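# Move the blue bin to the two-arm edge, lay hook beside

## Task

Carry the blue bin, and no other bin, over the benches to the bench edge where two of the arms are mounted. Then set the hook next to that bin, lying flat on the bench, with its handle sticking out past that same edge. At the end every bin must stand upright, anything inside a bin must still be inside it, and the benches must not have shifted.

## Robot and tools

Robots. Three i2rt Big YAM arms (arm1, arm2, arm3), each with a five-fingered right hand. Base (base_link) positions in the scene frame, metres: arm1 (-0.604, -0.843, 0.703), arm2 (0.311, -0.826, 0.800), arm3 (0.279, 1.663, 0.736). Each base faces along its own +x. arm1 and arm2 both stand on the low-y side, so that is the two-arm edge; arm3 stands alone at high y. A hand reaches about 1.07 m from its joint1 axis.

Frame. One scene frame in metres, origin on the floor, +z up. The hand point sits 0.045 m in front of the palm. In the hand point's own axes, +z runs along the straight fingers, +y leaves the palm, and +x crosses the palm away from the thumb. The printed hand position can be off, more so at long reach. A fixed bracket on the little-finger side of the wrist can strike things.

Tool move. Each of arm1, arm2 and arm3 is its own optional object; leave a robot out or set it to null to send it nothing. Inside one robot's object:
- joints: absolute targets keyed by name. Arm joints in radians: joint1_rad -2.879..2.879 (turns about the foot, positive counter-clockwise from above), joint2_rad 0..3.141 (shoulder), joint3_rad 0..3.019 (elbow), joint4_rad -1.692..1.57 (hand pitch, positive raises the fingers), joint5_rad -1.57..1.57 (hand sideways, positive to the arm's right), joint6_rad -2.094..2.094 (hand roll, positive clockwise seen from behind). Hand keys on a -1..1 scale: hand_little, hand_ring, hand_middle, hand_index (+1 straight, -1 curled), hand_thumb_bend (+1 straight, -1 bent), hand_thumb_turn (+1 beside the palm, -1 across in front of it). Two settings that move nothing: hand_force_limit (-1..1, roughly 0 to 10 N at the fingertip, 15 N for the thumb motors) and hand_speed (-0.96..1; full speed at +0.48 and above).
- target: one absolute hand pose for that robot, seven numbers [x, y, z, qw, qx, qy, qz], position in metres in the scene frame, orientation as a unit quaternion, written the way the hand line prints it. The hand travels in a straight line from its current hand_target toward it. When target is present, joints may only hold the hand_ keys.
- speed: top hand speed for target in m/s, 0.002 to 4.3, default 0.25; rotation is capped at twice that in rad/s.
- min_time_s: 0.1 to 8 s, the shortest duration for that robot's arm joint motions.
cameras: list of names from arm1_cam_wrist, arm2_cam_wrist, arm3_cam_wrist, room_a, room_b, all; [] gives none. A move with no robot parts returns full state for every robot plus all images.
All parts of one call begin at once; hand paths in one call finish together and stop after 10 s even if short of target. Paths ignore obstacles and other arms; a hand may lag, wander, or overshoot speed, above all with the arm near straight. Under joints each joint moves at its own rate, so the hand may sweep wide. A fast, outstretched arm can overshoot by around 30 degrees. An omitted joint or robot can still be driving to an earlier target.

Tool wait: seconds (0 to 10) and optional cameras; it sends nothing new and returns state. zoom_image: camera plus region [x0, y0, x1, y1] in pixels of that camera's newest full image (896x504, origin top-left, at most 504 by 504). show_instructions: no arguments; shows the reference page. finished_scene: optional scene (only 1); ends the scene for good, so the result must hold without the robots.

Reading results. 'pictures' gives image order; 'move' lists robots that were commanded; 'as last shown' marks an idle robot whose status lines read 'not commanded'. hand is the hand point pose; hand_target is the pose the held joint targets imply. 'done' means within 1 cm and 2 degrees; off_target means resting short, maybe still pressing. time_out is a stop: a joint could not finish, and on_its_own shows the target it still pushes toward. 'joint command not followed' or 'pose unreachable' means a safety check is holding the arm back (it avoids self-contact and other arms, but can react late and lets hands and wrist cameras touch); not_followed drops a hand target. hand_stopped_by gives six words for little, ring, middle, index, thumb_bend, thumb_turn: moving, target, force, stalled, or fault. The _load_n values are fingertip forces in N, positive when pushed open; a grip that slips shows as load near 0. Joint velocities are in rad/s; 'within noise' means the arm is still. Joint torques carry offsets and noise. MOTOR HOT appears near 85 C; at 100 C the arm goes limp for a while, after which targets marked limit_stop_at_motor_heat must be resent.

Gripping. A finger motor moves only when its target changes by at least 0.002, then locks on arrival or when its load reaches hand_force_limit. To squeeze harder, raise the limit and send a target more closed than the reading; to release, send one more open. For a gentle grip use hand_speed -0.94 or lower. With the thumb turned in front, the hand wraps objects about 0.035 to 0.065 m thick, or a handle down to about 0.025 m. Scene starts with force limit 0 and hand_speed -0.8 (slow).

Avoid. Never let two robots press on each other or close a hand on another robot's fingers. Do not knock anything off the work area or to the floor, drop things even a little, release moving parts, slam, or push hard on fixed or heavy objects; the arm keeps pushing after contact. Do not tip bins, spill their contents, or shove the benches. Long outstretched holds heat motors.

Each tool is called as a command line: name --argument value for each argument, lists and objects as JSON in quotes; but a table of rows of numbers goes row by row, as --pt "numbers of a row", without its own name.

Reference images:

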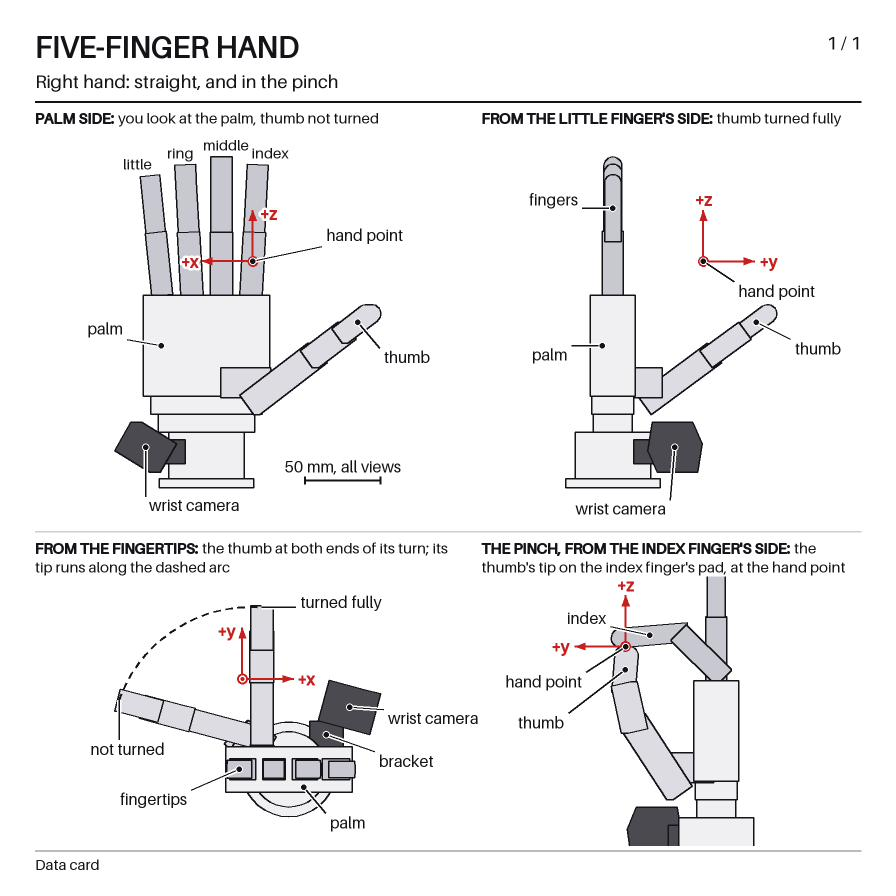

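## Session

move

Scene clock: 0.00 s.
Joint torques (N m): no reading
Heat: arm1: hottest joint5_rad 27 °C; arm2: hottest joint6_rad 26 °C; arm3: hottest joint6_rad 23 °C.
Joint velocities: within noise
arm1.joint_positions: joint1_rad=-0.734 joint2_rad=+0.629 joint3_rad=+1.468 joint4_rad=-1.377 joint5_rad=+0.212 joint6_rad=-1.228 hand_little=+1.000 hand_ring=+1.000 hand_middle=+1.000 hand_index=+1.000 hand_thumb_turn=+1.000 hand_thumb_bend=+1.000 hand_force_limit=+0.000 hand_speed=-0.800
arm1.joint_status: not commanded
arm1.hand_stopped_by: target,target,target,target,target,target
arm1.little_load_n: 0.0
arm1.ring_load_n: 0.0
arm1.middle_load_n: 0.0
arm1.index_load_n: 0.0
arm1.thumb_bend_load_n: 0.0
arm1.thumb_turn_load_n: 0.0
arm1.hand: x=-0.3950 y=-0.7589 z=+1.2217 quat_wxyz=(-0.177, +0.858, +0.134, +0.463) (m; scene frame)
arm1.hand_target: x=-0.3961 y=-0.7598 z=+1.2307 quat_wxyz=(-0.183, +0.853, +0.131, +0.471) (m; scene frame)
arm1.hand_status: not commanded
arm2.joint_positions: joint1_rad=-0.501 joint2_rad=+0.565 joint3_rad=+1.445 joint4_rad=-1.227 joint5_rad=-0.131 joint6_rad=-1.187 hand_little=+1.000 hand_ring=+1.000 hand_middle=+1.000 hand_index=+1.000 hand_thumb_turn=+1.000 hand_thumb_bend=+1.000 hand_force_limit=+0.000 hand_speed=-0.800
arm2.joint_status: not commanded
arm2.hand_stopped_by: target,target,target,target,target,target
arm2.little_load_n: 0.0
arm2.ring_load_n: 0.0
arm2.middle_load_n: 0.0
arm2.index_load_n: 0.0
arm2.thumb_bend_load_n: 0.0
arm2.thumb_turn_load_n: 0.0
arm2.hand: x=+0.4031 y=-0.6289 z=+1.3458 quat_wxyz=(-0.447, +0.732, +0.363, +0.366) (m; scene frame)
arm2.hand_target: x=+0.4021 y=-0.6314 z=+1.3545 quat_wxyz=(-0.452, +0.726, +0.361, +0.372) (m; scene frame)
arm2.hand_status: not commanded
arm3.joint_positions: joint1_rad=-0.881 joint2_rad=+0.618 joint3_rad=+1.353 joint4_rad=-1.513 joint5_rad=-0.256 joint6_rad=-0.944 hand_little=+1.000 hand_ring=+1.000 hand_middle=+1.000 hand_index=+1.000 hand_thumb_turn=+1.000 hand_thumb_bend=+1.000 hand_force_limit=+0.000 hand_speed=-0.800
arm3.joint_status: not commanded
arm3.hand_stopped_by: target,target,target,target,target,target
arm3.little_load_n: 0.0
arm3.ring_load_n: 0.0
arm3.middle_load_n: 0.0
arm3.index_load_n: 0.0
arm3.thumb_bend_load_n: 0.0
arm3.thumb_turn_load_n: 0.0
arm3.hand: x=+0.1554 y=+1.5292 z=+1.1673 quat_wxyz=(+0.224, +0.100, -0.908, +0.339) (m; scene frame)
arm3.hand_target: x=+0.1555 y=+1.5294 z=+1.1741 quat_wxyz=(+0.230, +0.101, -0.905, +0.344) (m; scene frame)
arm3.hand_status: not commanded
pictures: arm1_cam_wrist, arm2_cam_wrist, arm3_cam_wrist, room_a, room_b

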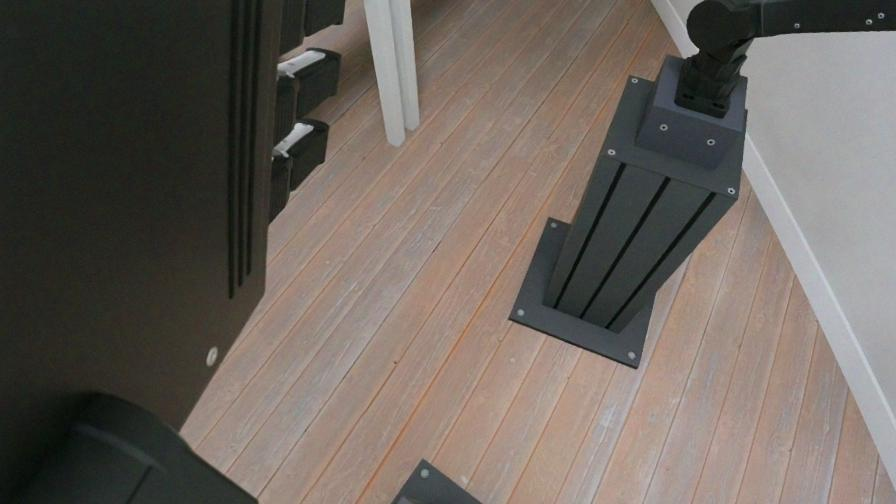

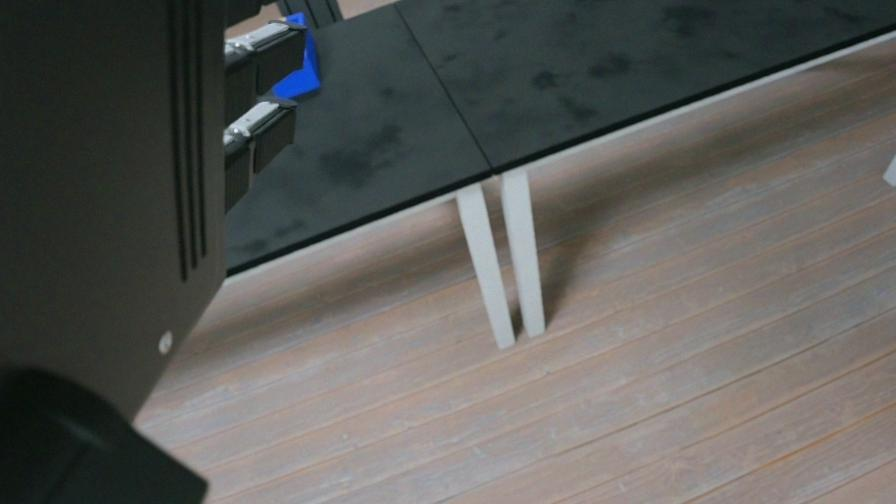

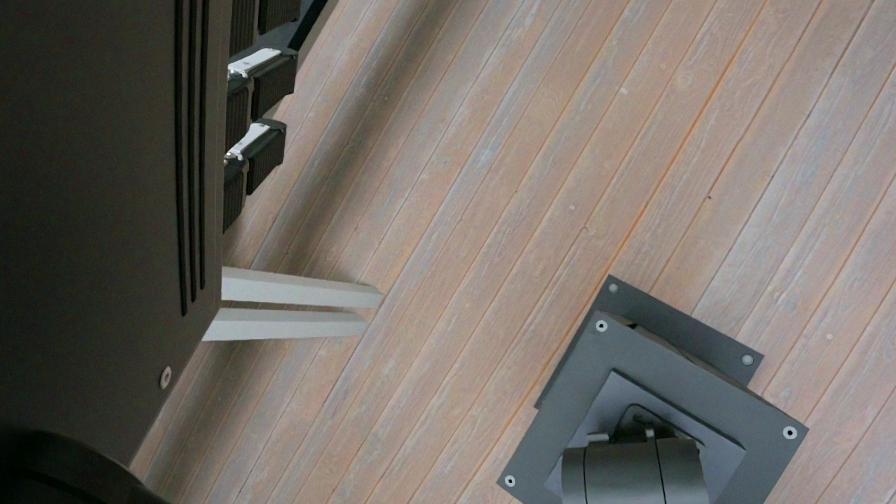

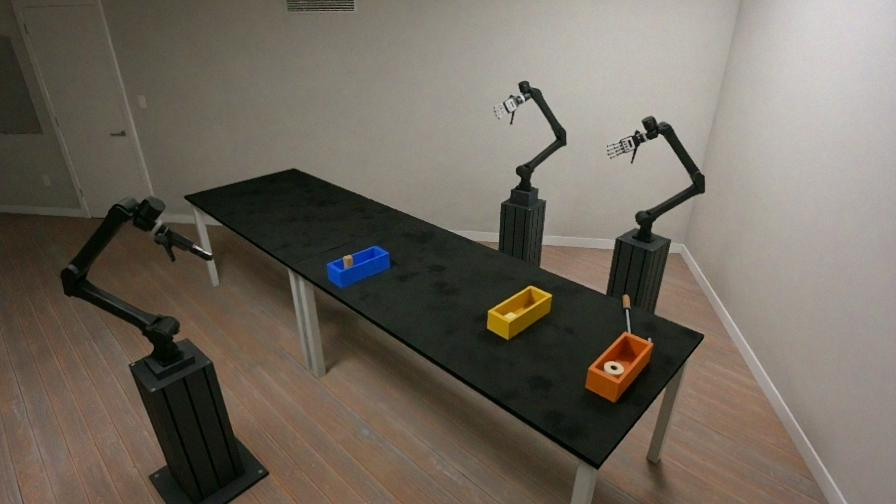

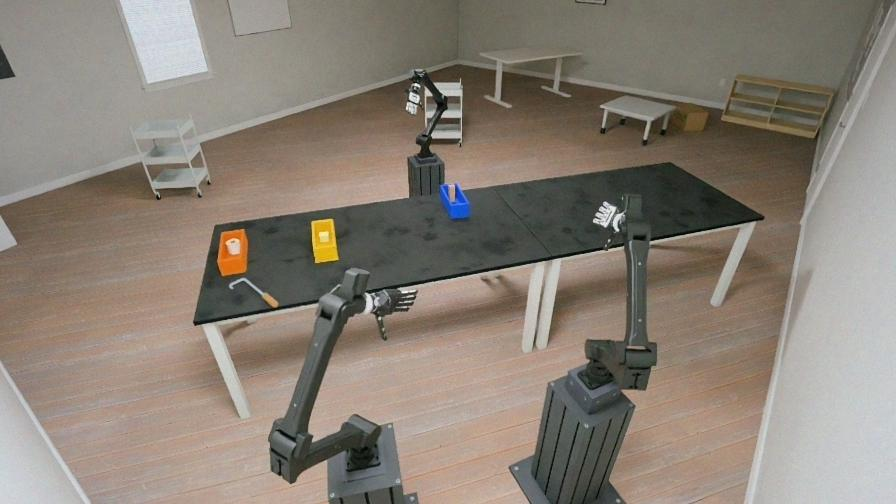

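zoom_image --camera "room_b" --region '[180, 150, 560, 364]'

zoom_image --camera "room_a" --region '[300, 220, 720, 456]'

zoom_image --camera "room_a" --region '[300, 225, 420, 300]'

zoom_image --camera "room_b" --region '[190, 210, 350, 320]'

zoom_image --camera "room_b" --region '[410, 160, 500, 230]'

zoom_image --camera "room_a" --region '[560, 280, 720, 420]'

Scaled by 1.326 from the camera's image (finer frame: 1280x720).

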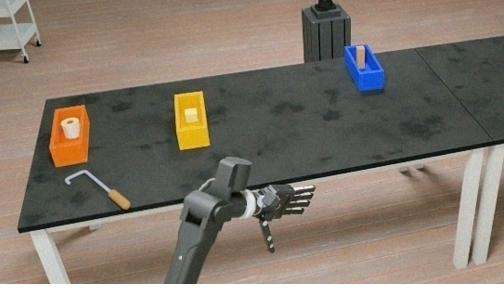

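Scaled by 1.200 from the camera's image (finer frame: 1280x720).

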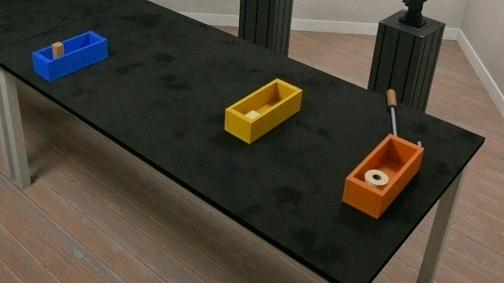

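Scaled by 4.200 from the camera's image (finer frame: 1280x720).

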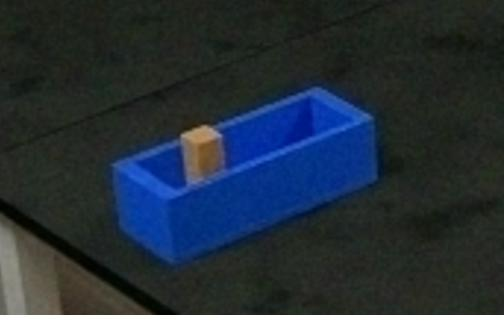

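Scaled by 3.150 from the camera's image (finer frame: 1280x720).

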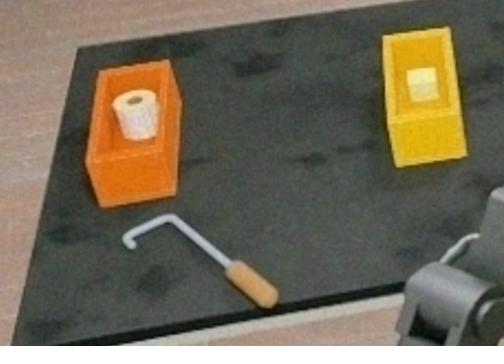

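Scaled by 5.600 from the camera's image (finer frame: 1280x720).

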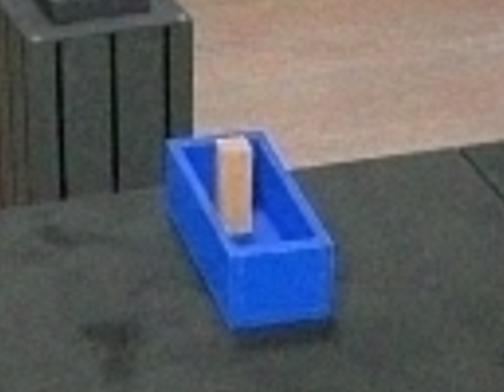

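Scaled by 3.150 from the camera's image (finer frame: 1280x720).

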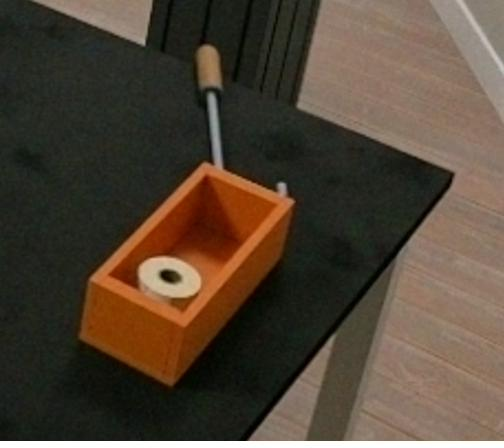

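move --arm1 '{"target": [-0.80, -0.2, 1.0, 0.4096, -0.497, -0.709, -0.287], "speed": 0.35}' --arm3 '{"target": [0.279, 1.12, 0.95, 0, 0, 0.793, -0.609], "speed": 0.35}' --cameras '["all"]'

Scene clock: 10.57 s.
Joint torques (N m): arm1=[-1.08 -11.22 13.83 2.35 0.01 -0.09] | arm2=[0.5 3.31 8.4 2.56 -0.07 0.01] | arm3=[1.67 -8.88 7.62 2.33 0.06 0.01]
Heat: arm1: hottest joint5_rad 27 °C; arm2: hottest joint6_rad 26 °C; arm3: hottest joint6_rad 23 °C.
move: arm1 off_target; arm3 done
Joint velocities: within noise
arm1.joint_positions: joint1_rad=+0.480 joint2_rad=+1.511 joint3_rad=+1.329 joint4_rad=-0.392 joint5_rad=+0.055 joint6_rad=-1.532 hand_little=+1.000 hand_ring=+1.000 hand_middle=+1.000 hand_index=+1.000 hand_thumb_turn=+1.000 hand_thumb_bend=+1.000 hand_force_limit=+0.000 hand_speed=-0.800
arm1.joint_status: not commanded
arm1.hand_stopped_by: target,target,target,target,target,target
arm1.little_load_n: 0.0
arm1.ring_load_n: 0.0
arm1.middle_load_n: 0.0
arm1.index_load_n: 0.0
arm1.thumb_bend_load_n: 0.0
arm1.thumb_turn_load_n: 0.0
arm1.hand: x=-0.7977 y=-0.2199 z=+0.9696 quat_wxyz=(-0.391, +0.508, +0.719, +0.270)
arm1.hand_target: x=-0.7991 y=-0.2022 z=+1.0000 quat_wxyz=(-0.409, +0.497, +0.709, +0.287)
arm1.hand_status: off_target (0.036 m and 3.4 deg from the pose sent, 0.725 m and 86.8 deg at the start)
arm2: as last shown
arm3.joint_positions: joint1_rad=-0.146 joint2_rad=+1.242 joint3_rad=+0.785 joint4_rad=+0.175 joint5_rad=-0.080 joint6_rad=-0.037 hand_little=+1.000 hand_ring=+1.000 hand_middle=+1.000 hand_index=+1.000 hand_thumb_turn=+1.000 hand_thumb_bend=+1.000 hand_force_limit=+0.000 hand_speed=-0.800
arm3.joint_status: not commanded
arm3.hand_stopped_by: target,target,target,target,target,target
arm3.little_load_n: 0.0
arm3.ring_load_n: 0.0
arm3.middle_load_n: 0.0
arm3.index_load_n: 0.0
arm3.thumb_bend_load_n: 0.0
arm3.thumb_turn_load_n: 0.0
arm3.hand: x=+0.2710 y=+1.1197 z=+0.9525 quat_wxyz=(+0.008, +0.001, -0.795, +0.606)
arm3.hand_target: x=+0.2789 y=+1.1201 z=+0.9501 quat_wxyz=(+0.000, +0.000, -0.793, +0.609)
arm3.hand_status: done (0.008 m and 1.1 deg from the pose sent, 0.480 m and 44.1 deg at the start)
pictures: arm1_cam_wrist, arm2_cam_wrist, arm3_cam_wrist, room_a, room_b
arm1_cam_wrist: T_world_to_cam=[[0.85596, 0.49064, 0.16312, 0.64293], [0.51083, -0.7537, -0.4135, 0.64369], [-0.07993, 0.43727, -0.89577, 1.01414]] pos_world=[-0.79807, -0.27375, 1.06972]
arm3_cam_wrist: T_world_to_cam=[[-0.24187, 0.2899, -0.92599, 0.62339], [0.84998, 0.5236, -0.0581, -0.75822], [0.46801, -0.80112, -0.37305, 1.24567]] pos_world=[0.21227, 1.21423, 0.9979]

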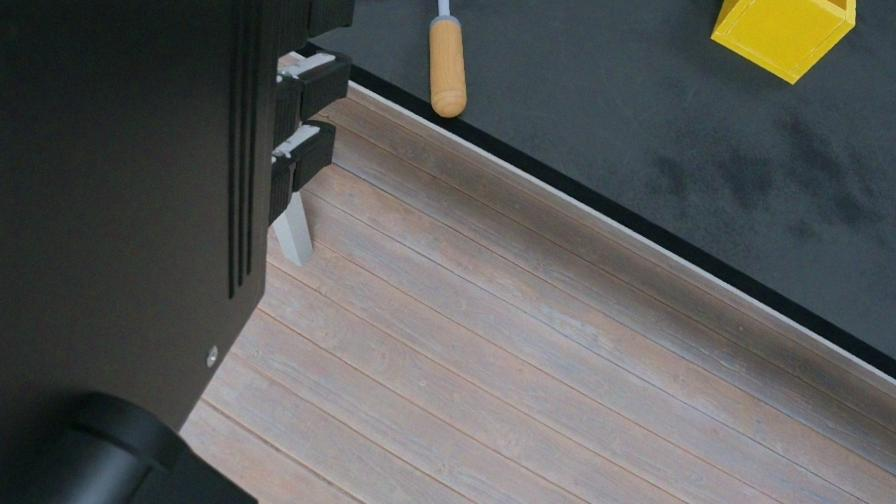

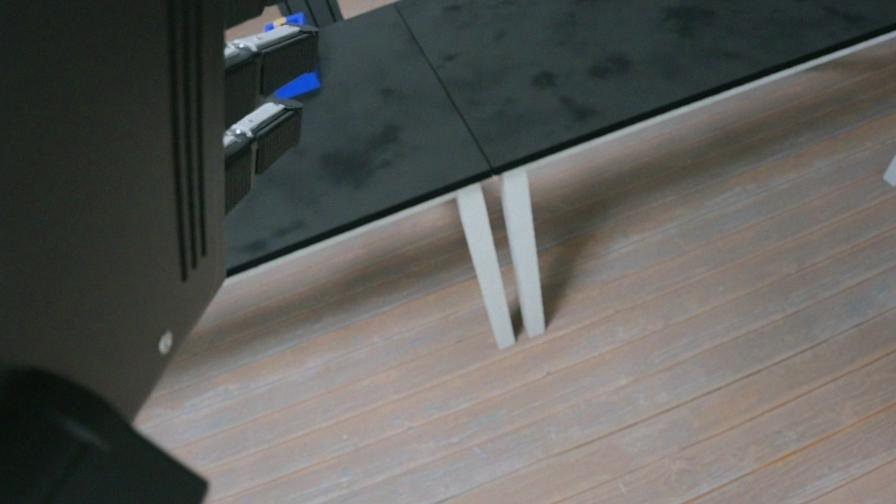

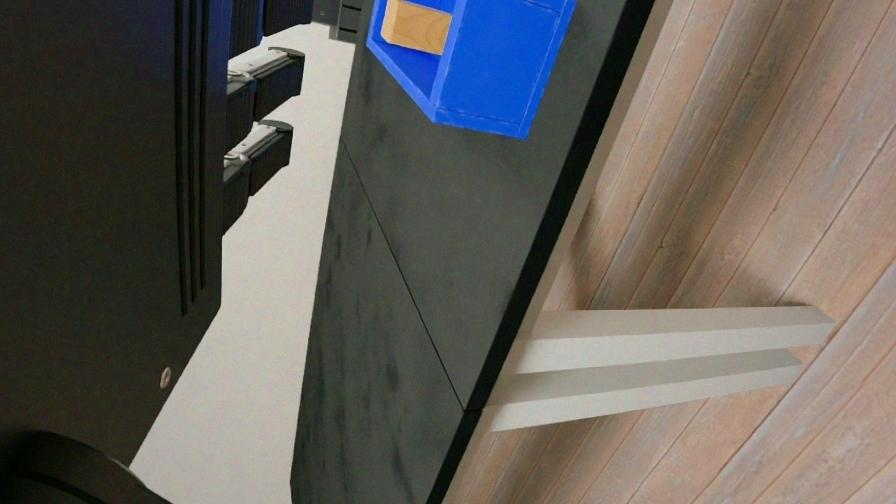

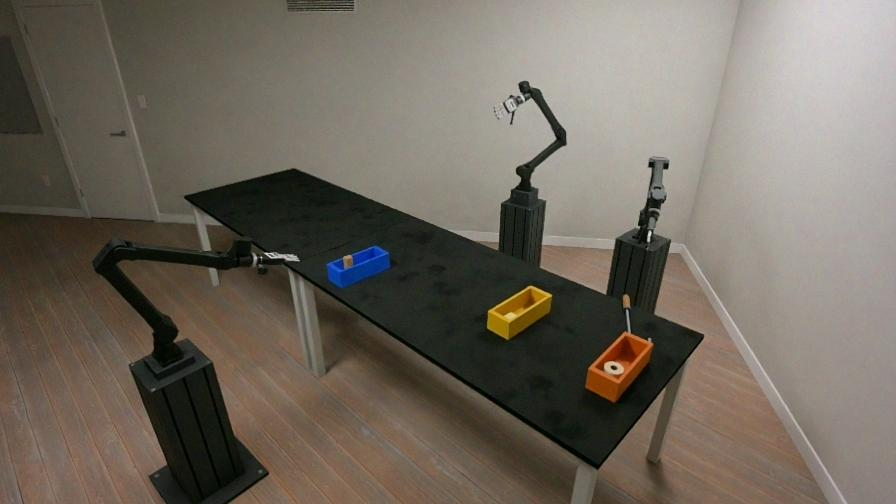

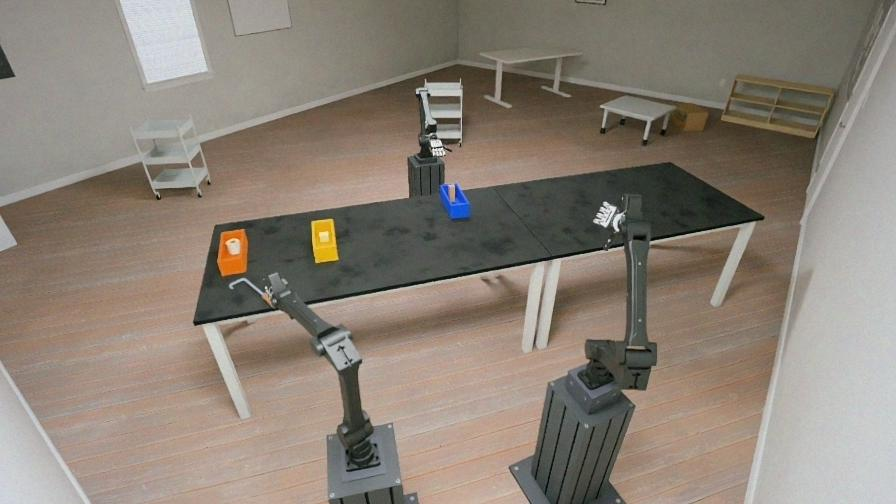

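zoom_image --camera "arm3_cam_wrist" --region '[330, 0, 680, 200]'

zoom_image --camera "room_a" --region '[280, 220, 440, 320]'

zoom_image --camera "room_b" --region '[400, 150, 540, 240]'

zoom_image --camera "arm1_cam_wrist" --region '[320, 0, 580, 150]'

Scaled by 1.440 from the camera's image (finer frame: 1280x720).

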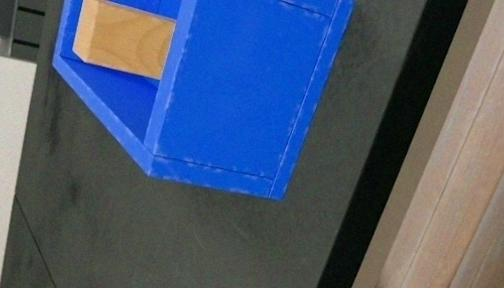

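Scaled by 3.150 from the camera's image (finer frame: 1280x720).

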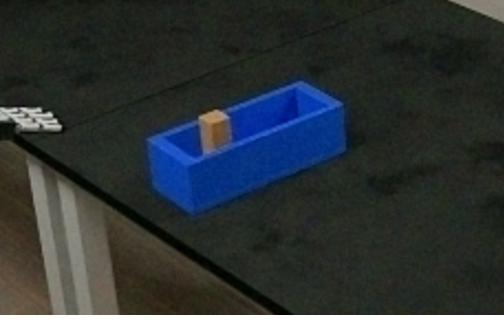

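Scaled by 3.600 from the camera's image (finer frame: 1280x720).

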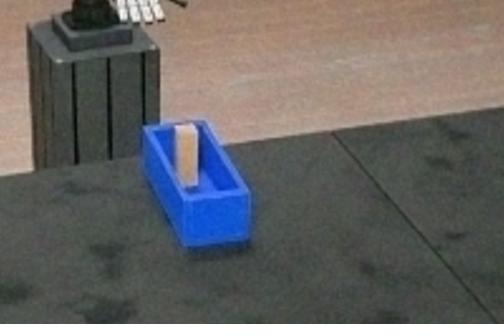

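Scaled by 1.938 from the camera's image (finer frame: 1280x720).

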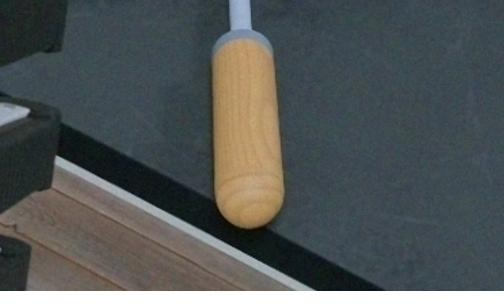

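move --arm1 '{"target": [-0.912, 0.02, 0.90, 0.4964, -0.7792, 0.3228, -0.2056], "speed": 0.25, "joints": {"hand_thumb_turn": -1, "hand_thumb_bend": 0.5, "hand_speed": 0.0}}' --arm3 '{"target": [0.279, 1.03, 0.80, 0, 0, 0.793, -0.609], "speed": 0.2}' --cameras '["arm1_cam_wrist", "arm3_cam_wrist", "room_a", "room_b"]'

Scene clock: 19.60 s.
Joint torques (N m): arm1=[-0.38 -21.42 12.93 0.95 0.56 0.27] | arm2=[0.67 3.19 8.32 2.52 -0.04 0] | arm3=[1.85 -11.93 9.09 2.4 0.14 0.02]
Heat: arm1: hottest joint5_rad 27 °C; arm2: hottest joint3_rad 26 °C; arm3: hottest joint3_rad 23 °C.
move: arm1 off_target; arm3 off_target
Joint velocities: within noise
arm1.joint_positions: joint1_rad=+0.560 joint2_rad=+2.604 joint3_rad=+2.874 joint4_rad=-1.019 joint5_rad=+1.038 joint6_rad=+0.714 hand_little=+1.000 hand_ring=+1.000 hand_middle=+1.000 hand_index=+1.000 hand_thumb_turn=-1.000 hand_thumb_bend=+0.500 hand_force_limit=+0.000 hand_speed=+0.000
arm1.joint_status: all done
arm1.hand_stopped_by: target,target,target,target,target,target
arm1.little_load_n: 0.0
arm1.ring_load_n: 0.0
arm1.middle_load_n: 0.0
arm1.index_load_n: 0.0
arm1.thumb_bend_load_n: 0.0
arm1.thumb_turn_load_n: 0.0
arm1.hand: x=-0.9080 y=+0.0148 z=+0.8910 quat_wxyz=(-0.539, +0.772, -0.285, +0.178)
arm1.hand_target: x=-0.9112 y=+0.0186 z=+0.8997 quat_wxyz=(-0.547, +0.765, -0.296, +0.165)
arm1.hand_status: off_target (0.011 m and 7.3 deg from the pose sent, 0.275 m and 131.2 deg at the start; a joint's target at an end of its range on 22 of 167 steps)
arm2: as last shown
arm3.joint_positions: joint1_rad=-0.131 joint2_rad=+1.742 joint3_rad=+0.799 joint4_rad=+0.621 joint5_rad=-0.067 joint6_rad=-0.032 hand_little=+1.000 hand_ring=+1.000 hand_middle=+1.000 hand_index=+1.000 hand_thumb_turn=+1.000 hand_thumb_bend=+1.000 hand_force_limit=+0.000 hand_speed=-0.800
arm3.joint_status: not commanded
arm3.hand_stopped_by: target,target,target,target,target,target
arm3.little_load_n: 0.0
arm3.ring_load_n: 0.0
arm3.middle_load_n: 0.0
arm3.index_load_n: 0.0
arm3.thumb_bend_load_n: 0.0
arm3.thumb_turn_load_n: -0.5
arm3.hand: x=+0.2712 y=+1.0514 z=+0.7854 quat_wxyz=(+0.006, +0.000, -0.807, +0.591)
arm3.hand_target: x=+0.2791 y=+1.0315 z=+0.8004 quat_wxyz=(+0.000, +0.000, -0.793, +0.609)
arm3.hand_status: off_target (0.027 m and 2.7 deg from the pose sent, 0.177 m and 1.1 deg at the start)
arm1_cam_wrist: T_world_to_cam=[[-0.02744, -0.36305, -0.93137, 0.82071], [-0.99588, 0.09045, -0.00592, -0.89943], [0.08639, 0.92737, -0.36403, 0.50228]] pos_world=[-0.9166, -0.0865, 0.94191]
arm3_cam_wrist: T_world_to_cam=[[-0.23811, 0.32534, -0.91513, 0.4416], [0.84983, 0.52595, -0.03414, -0.75355], [0.4702, -0.78583, -0.40172, 1.13437]] pos_world=[0.21216, 1.14408, 0.83409]

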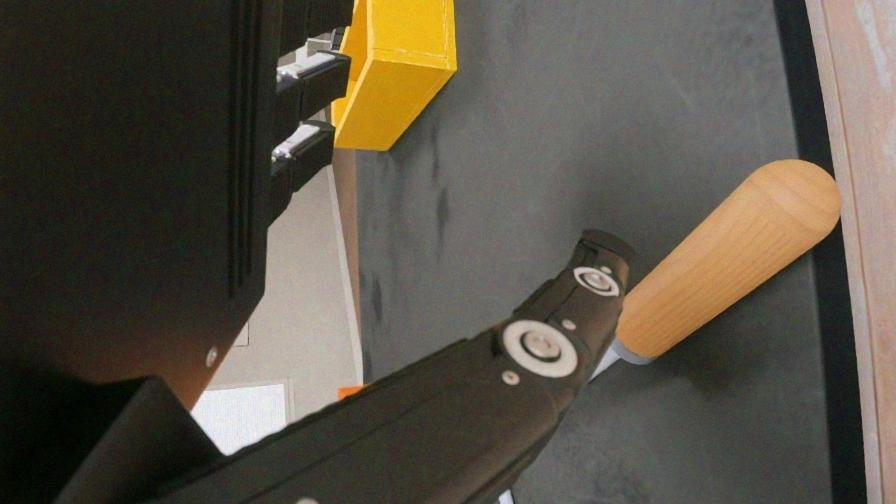

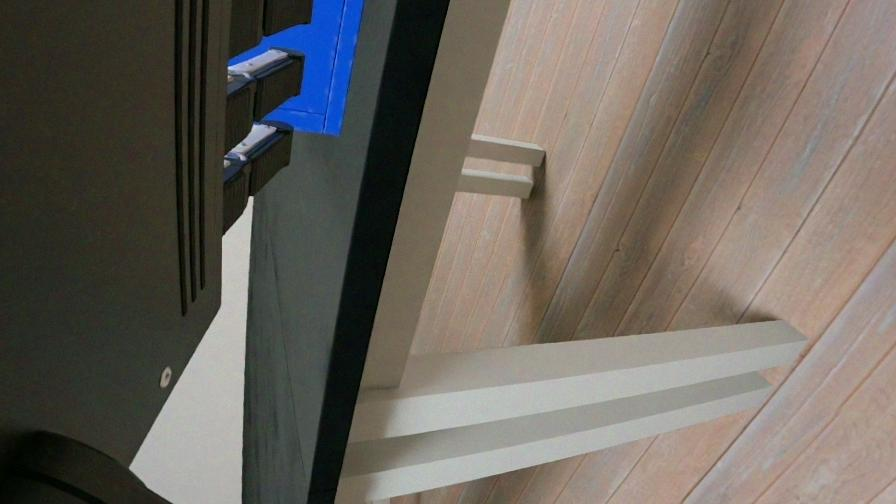

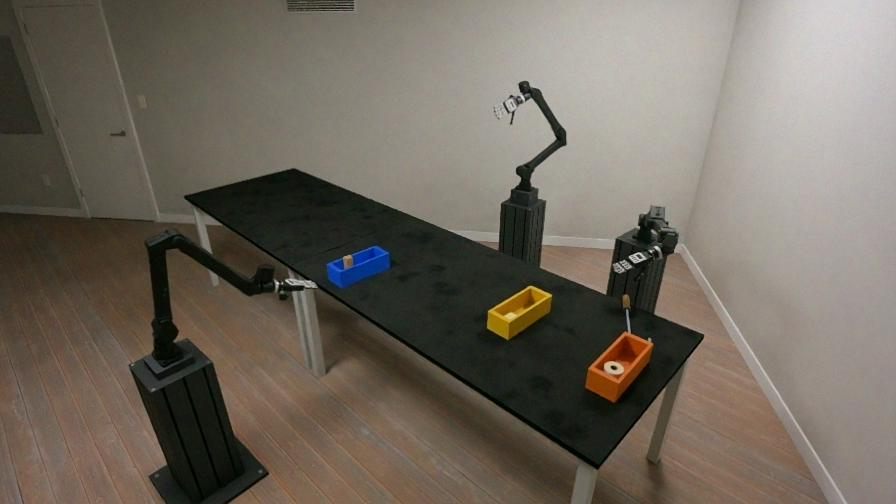

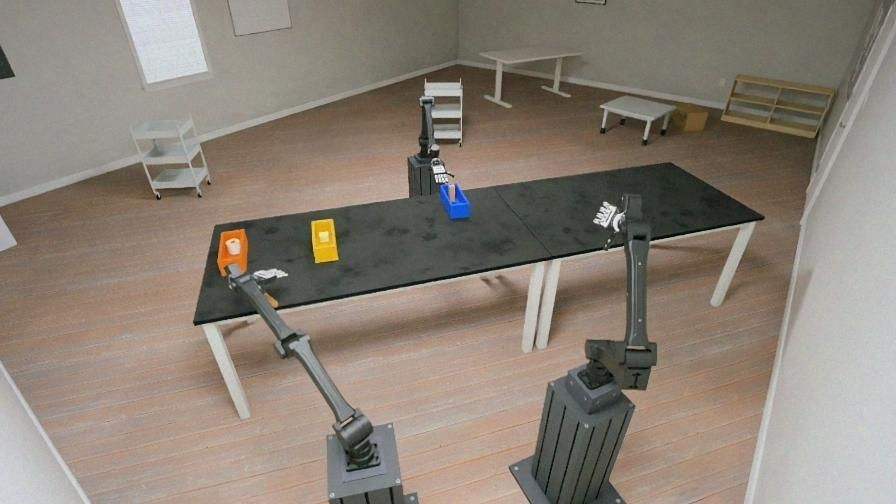

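zoom_image --camera "room_a" --region '[240, 220, 420, 330]'

zoom_image --camera "room_b" --region '[400, 150, 500, 230]'

Scaled by 2.800 from the camera's image (finer frame: 1280x720).

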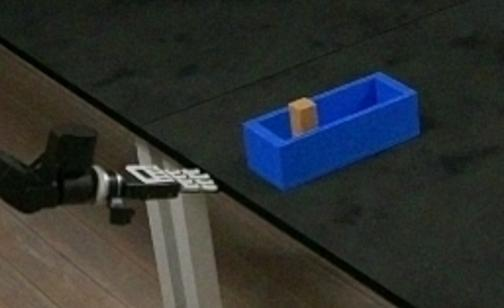

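Scaled by 5.040 from the camera's image (finer frame: 1280x720).

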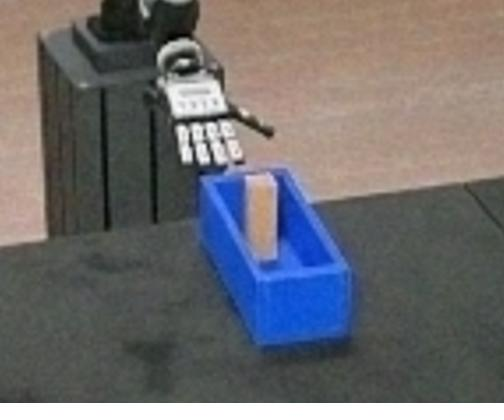

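move --arm1 '{"target": [-0.920, 0.034, 0.825, 0.5049, -0.7925, 0.2885, -0.1837], "speed": 0.15}' --arm3 '{"target": [0.279, 0.97, 0.82, 0, 0, 0.793, -0.609], "speed": 0.1}' --cameras '["arm1_cam_wrist", "room_a", "room_b"]'

zoom_image --camera "room_a" --region '[240, 220, 420, 330]'

zoom_image --camera "room_b" --region '[190, 230, 330, 320]'

Scene clock: 22.70 s.
Joint torques (N m): arm1=[-1.03 -22.59 12.72 1.88 0.61 0.05] | arm2=[0.67 3.43 8.44 2.45 -0.05 0.01] | arm3=[2.02 -13.27 9.98 1.02 0.14 0.04]
Heat: arm1: hottest joint5_rad 27 °C; arm2: hottest joint3_rad 26 °C; arm3: hottest joint3_rad 23 °C.
move: arm1 off_target; arm3 off_target
Joint velocities: within noise
arm1.joint_positions: joint1_rad=+0.560 joint2_rad=+2.702 joint3_rad=+2.878 joint4_rad=-0.985 joint5_rad=+0.985 joint6_rad=+0.714 hand_little=+1.000 hand_ring=+1.000 hand_middle=+1.000 hand_index=+1.000 hand_thumb_turn=-1.000 hand_thumb_bend=+0.500 hand_force_limit=+0.000 hand_speed=+0.000
arm1.joint_status: not commanded
arm1.hand_stopped_by: target,target,target,target,target,target
arm1.little_load_n: 0.0
arm1.ring_load_n: 0.0
arm1.middle_load_n: 0.0
arm1.index_load_n: 0.0
arm1.thumb_bend_load_n: 0.0
arm1.thumb_turn_load_n: 0.0
arm1.hand: x=-0.9220 y=+0.0222 z=+0.8065 quat_wxyz=(-0.515, +0.796, -0.265, +0.176)
arm1.hand_target: x=-0.9189 y=+0.0318 z=+0.8251 quat_wxyz=(-0.529, +0.786, -0.277, +0.162)
arm1.hand_status: off_target (0.022 m and 3.1 deg from the pose sent, 0.070 m and 4.6 deg at the start; a joint's target at an end of its range on 30 of 41 steps)
arm2: as last shown
arm3.joint_positions: joint1_rad=-0.123 joint2_rad=+1.812 joint3_rad=+0.991 joint4_rad=+0.538 joint5_rad=-0.059 joint6_rad=-0.030 hand_little=+1.000 hand_ring=+1.000 hand_middle=+1.000 hand_index=+1.000 hand_thumb_turn=+1.000 hand_thumb_bend=+1.000 hand_force_limit=+0.000 hand_speed=-0.800
arm3.joint_status: not commanded
arm3.hand_stopped_by: target,target,target,target,target,target
arm3.little_load_n: 0.0
arm3.ring_load_n: 0.0
arm3.middle_load_n: 0.0
arm3.index_load_n: 0.0
arm3.thumb_bend_load_n: 0.0
arm3.thumb_turn_load_n: 0.0
arm3.hand: x=+0.2701 y=+0.9855 z=+0.8147 quat_wxyz=(+0.008, +0.001, -0.795, +0.606)
arm3.hand_target: x=+0.2792 y=+0.9709 z=+0.8202 quat_wxyz=(+0.000, +0.000, -0.793, +0.609)
arm3.hand_status: off_target (0.019 m and 1.0 deg from the pose sent, 0.089 m and 2.7 deg at the start)
arm1_cam_wrist: T_world_to_cam=[[-0.01734, -0.42779, -0.90371, 0.73274], [-0.9986, 0.05265, -0.00576, -0.91636], [0.05005, 0.90234, -0.4281, 0.48461]] pos_world=[-0.92662, -0.07558, 0.86437]

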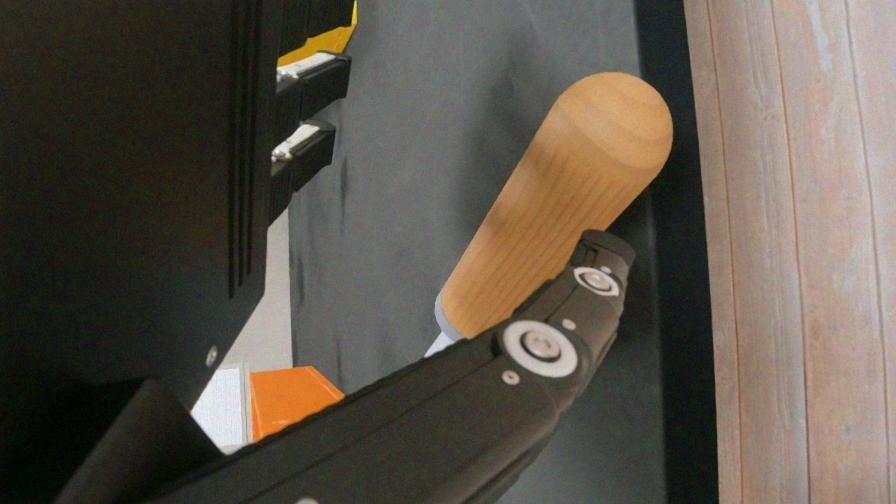

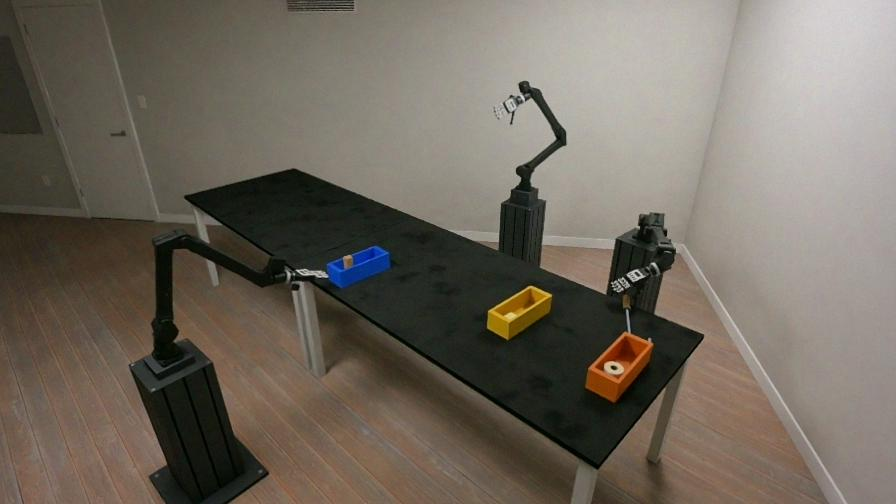

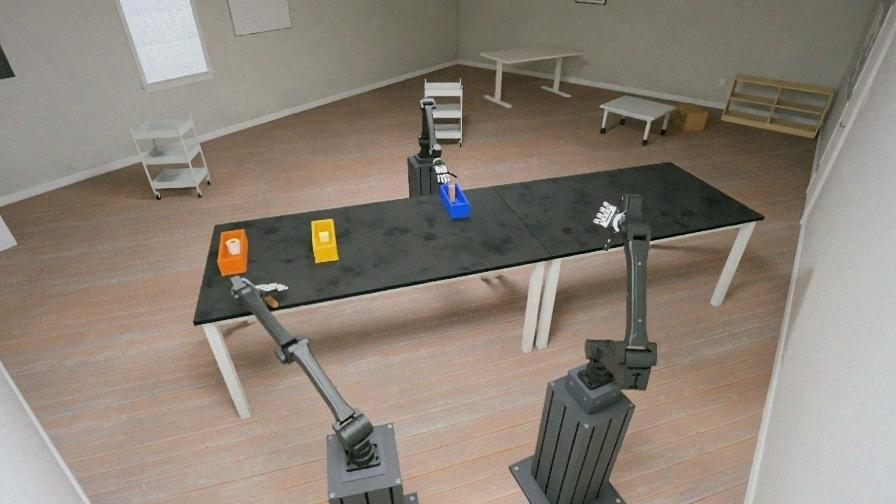

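Scaled by 2.800 from the camera's image (finer frame: 1280x720).

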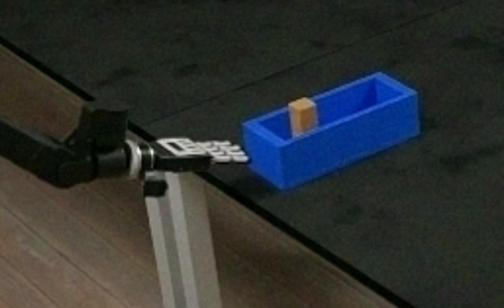

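Scaled by 3.600 from the camera's image (finer frame: 1280x720).

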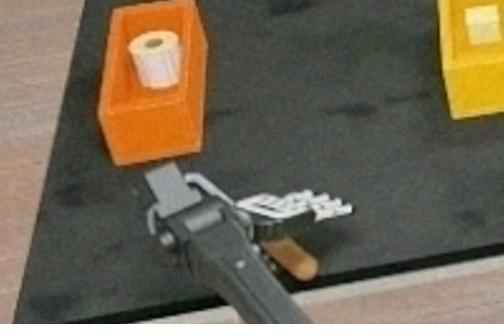

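move --arm1 '{"target": [-0.916, 0.045, 0.808, 0.515, -0.796, 0.265, -0.176], "speed": 0.1}' --arm3 '{"target": [0.279, 0.90, 0.823, 0, 0, 0.793, -0.609], "speed": 0.08}' --cameras '["arm1_cam_wrist", "arm3_cam_wrist", "room_a", "room_b"]'

zoom_image --camera "room_a" --region '[240, 220, 420, 330]'

zoom_image --camera "room_b" --region '[190, 230, 330, 320]'

Scene clock: 24.83 s.
Joint torques (N m): arm1=[-1.2 -22.18 12.81 2.02 0.51 -0.07] | arm2=[0.56 3.49 8.49 2.48 -0.07 0] | arm3=[1.85 -15.21 11.03 1.1 0.15 0.03]
Heat: arm1: hottest joint3_rad 27 °C; arm2: hottest joint3_rad 26 °C; arm3: hottest joint3_rad 24 °C.
move: arm1 off_target; arm3 off_target
Joint velocities: within noise
arm1.joint_positions: joint1_rad=+0.548 joint2_rad=+2.715 joint3_rad=+2.878 joint4_rad=-0.915 joint5_rad=+0.961 joint6_rad=+0.652 hand_little=+1.000 hand_ring=+1.000 hand_middle=+1.000 hand_index=+1.000 hand_thumb_turn=-1.000 hand_thumb_bend=+0.500 hand_force_limit=+0.000 hand_speed=+0.000
arm1.joint_status: not commanded
arm1.hand_stopped_by: target,target,target,target,target,target
arm1.little_load_n: 0.0
arm1.ring_load_n: 0.0
arm1.middle_load_n: 0.0
arm1.index_load_n: 0.0
arm1.thumb_bend_load_n: 0.0
arm1.thumb_turn_load_n: 0.0
arm1.hand: x=-0.9189 y=+0.0345 z=+0.8014 quat_wxyz=(-0.521, +0.797, -0.253, +0.168)
arm1.hand_target: x=-0.9153 y=+0.0433 z=+0.8079 quat_wxyz=(-0.531, +0.791, -0.258, +0.162)
arm1.hand_status: off_target (0.013 m and 1.8 deg from the pose sent, 0.024 m and 0.1 deg at the start; a joint's target at an end of its range on 32 of 45 steps)
arm2: as last shown
arm3.joint_positions: joint1_rad=-0.117 joint2_rad=+1.941 joint3_rad=+1.214 joint4_rad=+0.443 joint5_rad=-0.052 joint6_rad=-0.028 hand_little=+1.000 hand_ring=+1.000 hand_middle=+1.000 hand_index=+1.000 hand_thumb_turn=+1.000 hand_thumb_bend=+1.000 hand_force_limit=+0.000 hand_speed=-0.800
arm3.joint_status: not commanded
arm3.hand_stopped_by: target,target,target,target,target,target
arm3.little_load_n: -0.5
arm3.ring_load_n: 0.0
arm3.middle_load_n: 0.0
arm3.index_load_n: 0.0
arm3.thumb_bend_load_n: 0.0
arm3.thumb_turn_load_n: -0.5
arm3.hand: x=+0.2686 y=+0.9167 z=+0.8174 quat_wxyz=(+0.008, +0.001, -0.796, +0.605)
arm3.hand_target: x=+0.2791 y=+0.9012 z=+0.8234 quat_wxyz=(+0.000, +0.000, -0.793, +0.609)
arm3.hand_status: off_target (0.020 m and 1.1 deg from the pose sent, 0.086 m and 1.0 deg at the start)
arm1_cam_wrist: T_world_to_cam=[[-0.00112, -0.42014, -0.90746, 0.75109], [-0.99969, 0.02319, -0.0095, -0.91089], [0.02503, 0.90716, -0.42004, 0.44155]] pos_world=[-0.92082, -0.06387, 0.8584]
arm3_cam_wrist: T_world_to_cam=[[-0.24105, 0.29204, -0.92553, 0.55401], [0.84995, 0.52387, -0.05606, -0.65961], [0.46848, -0.80017, -0.3745, 1.03399]] pos_world=[0.20977, 1.01112, 0.86301]

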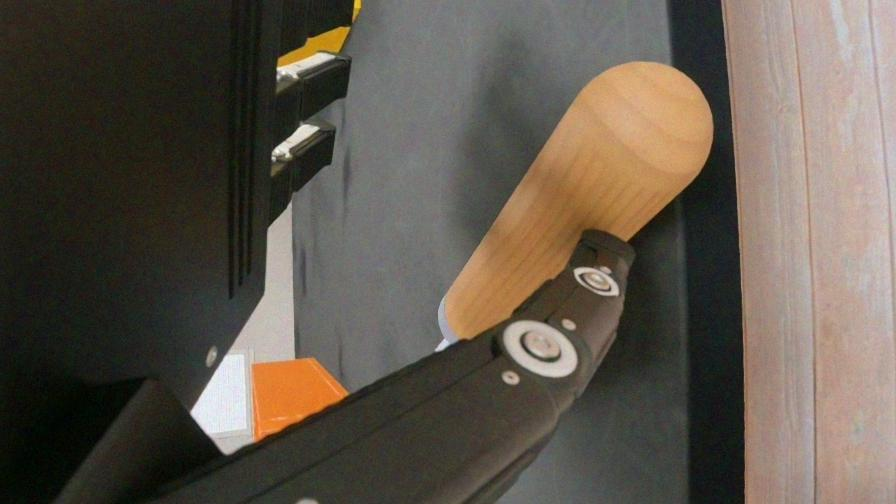

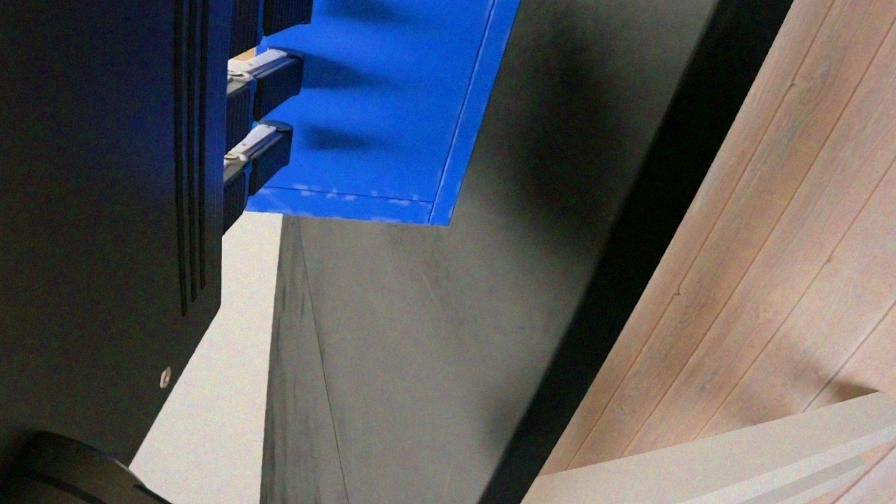

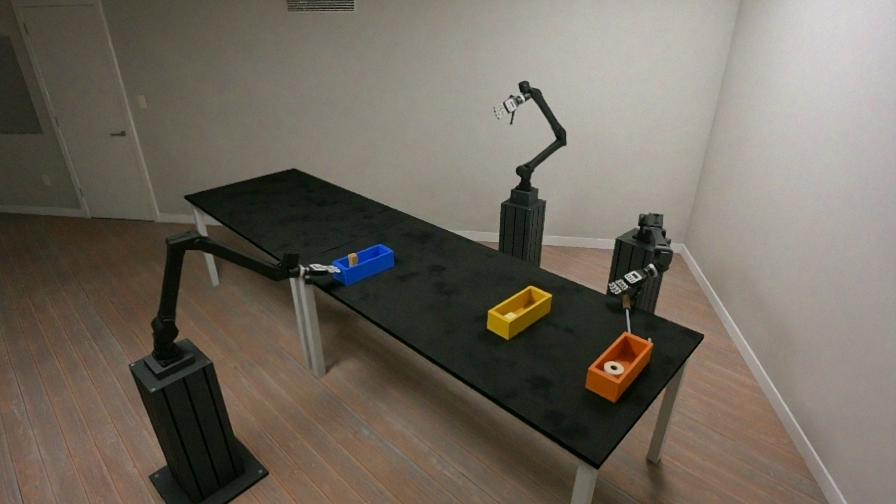

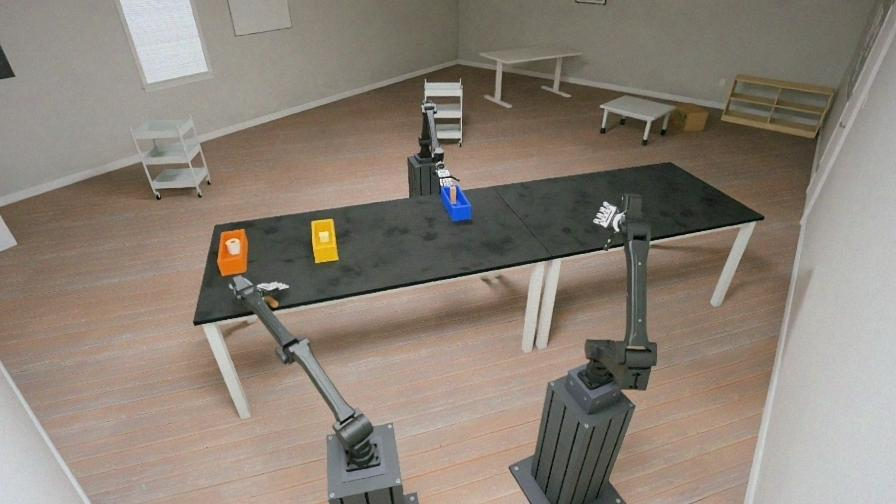

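Scaled by 2.800 from the camera's image (finer frame: 1280x720).

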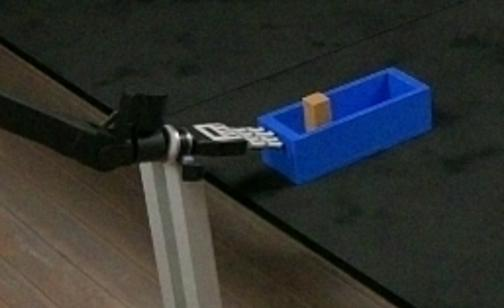

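Scaled by 3.600 from the camera's image (finer frame: 1280x720).

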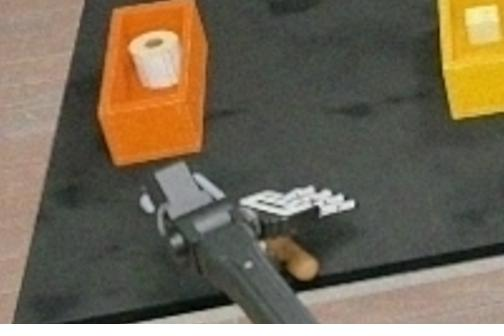

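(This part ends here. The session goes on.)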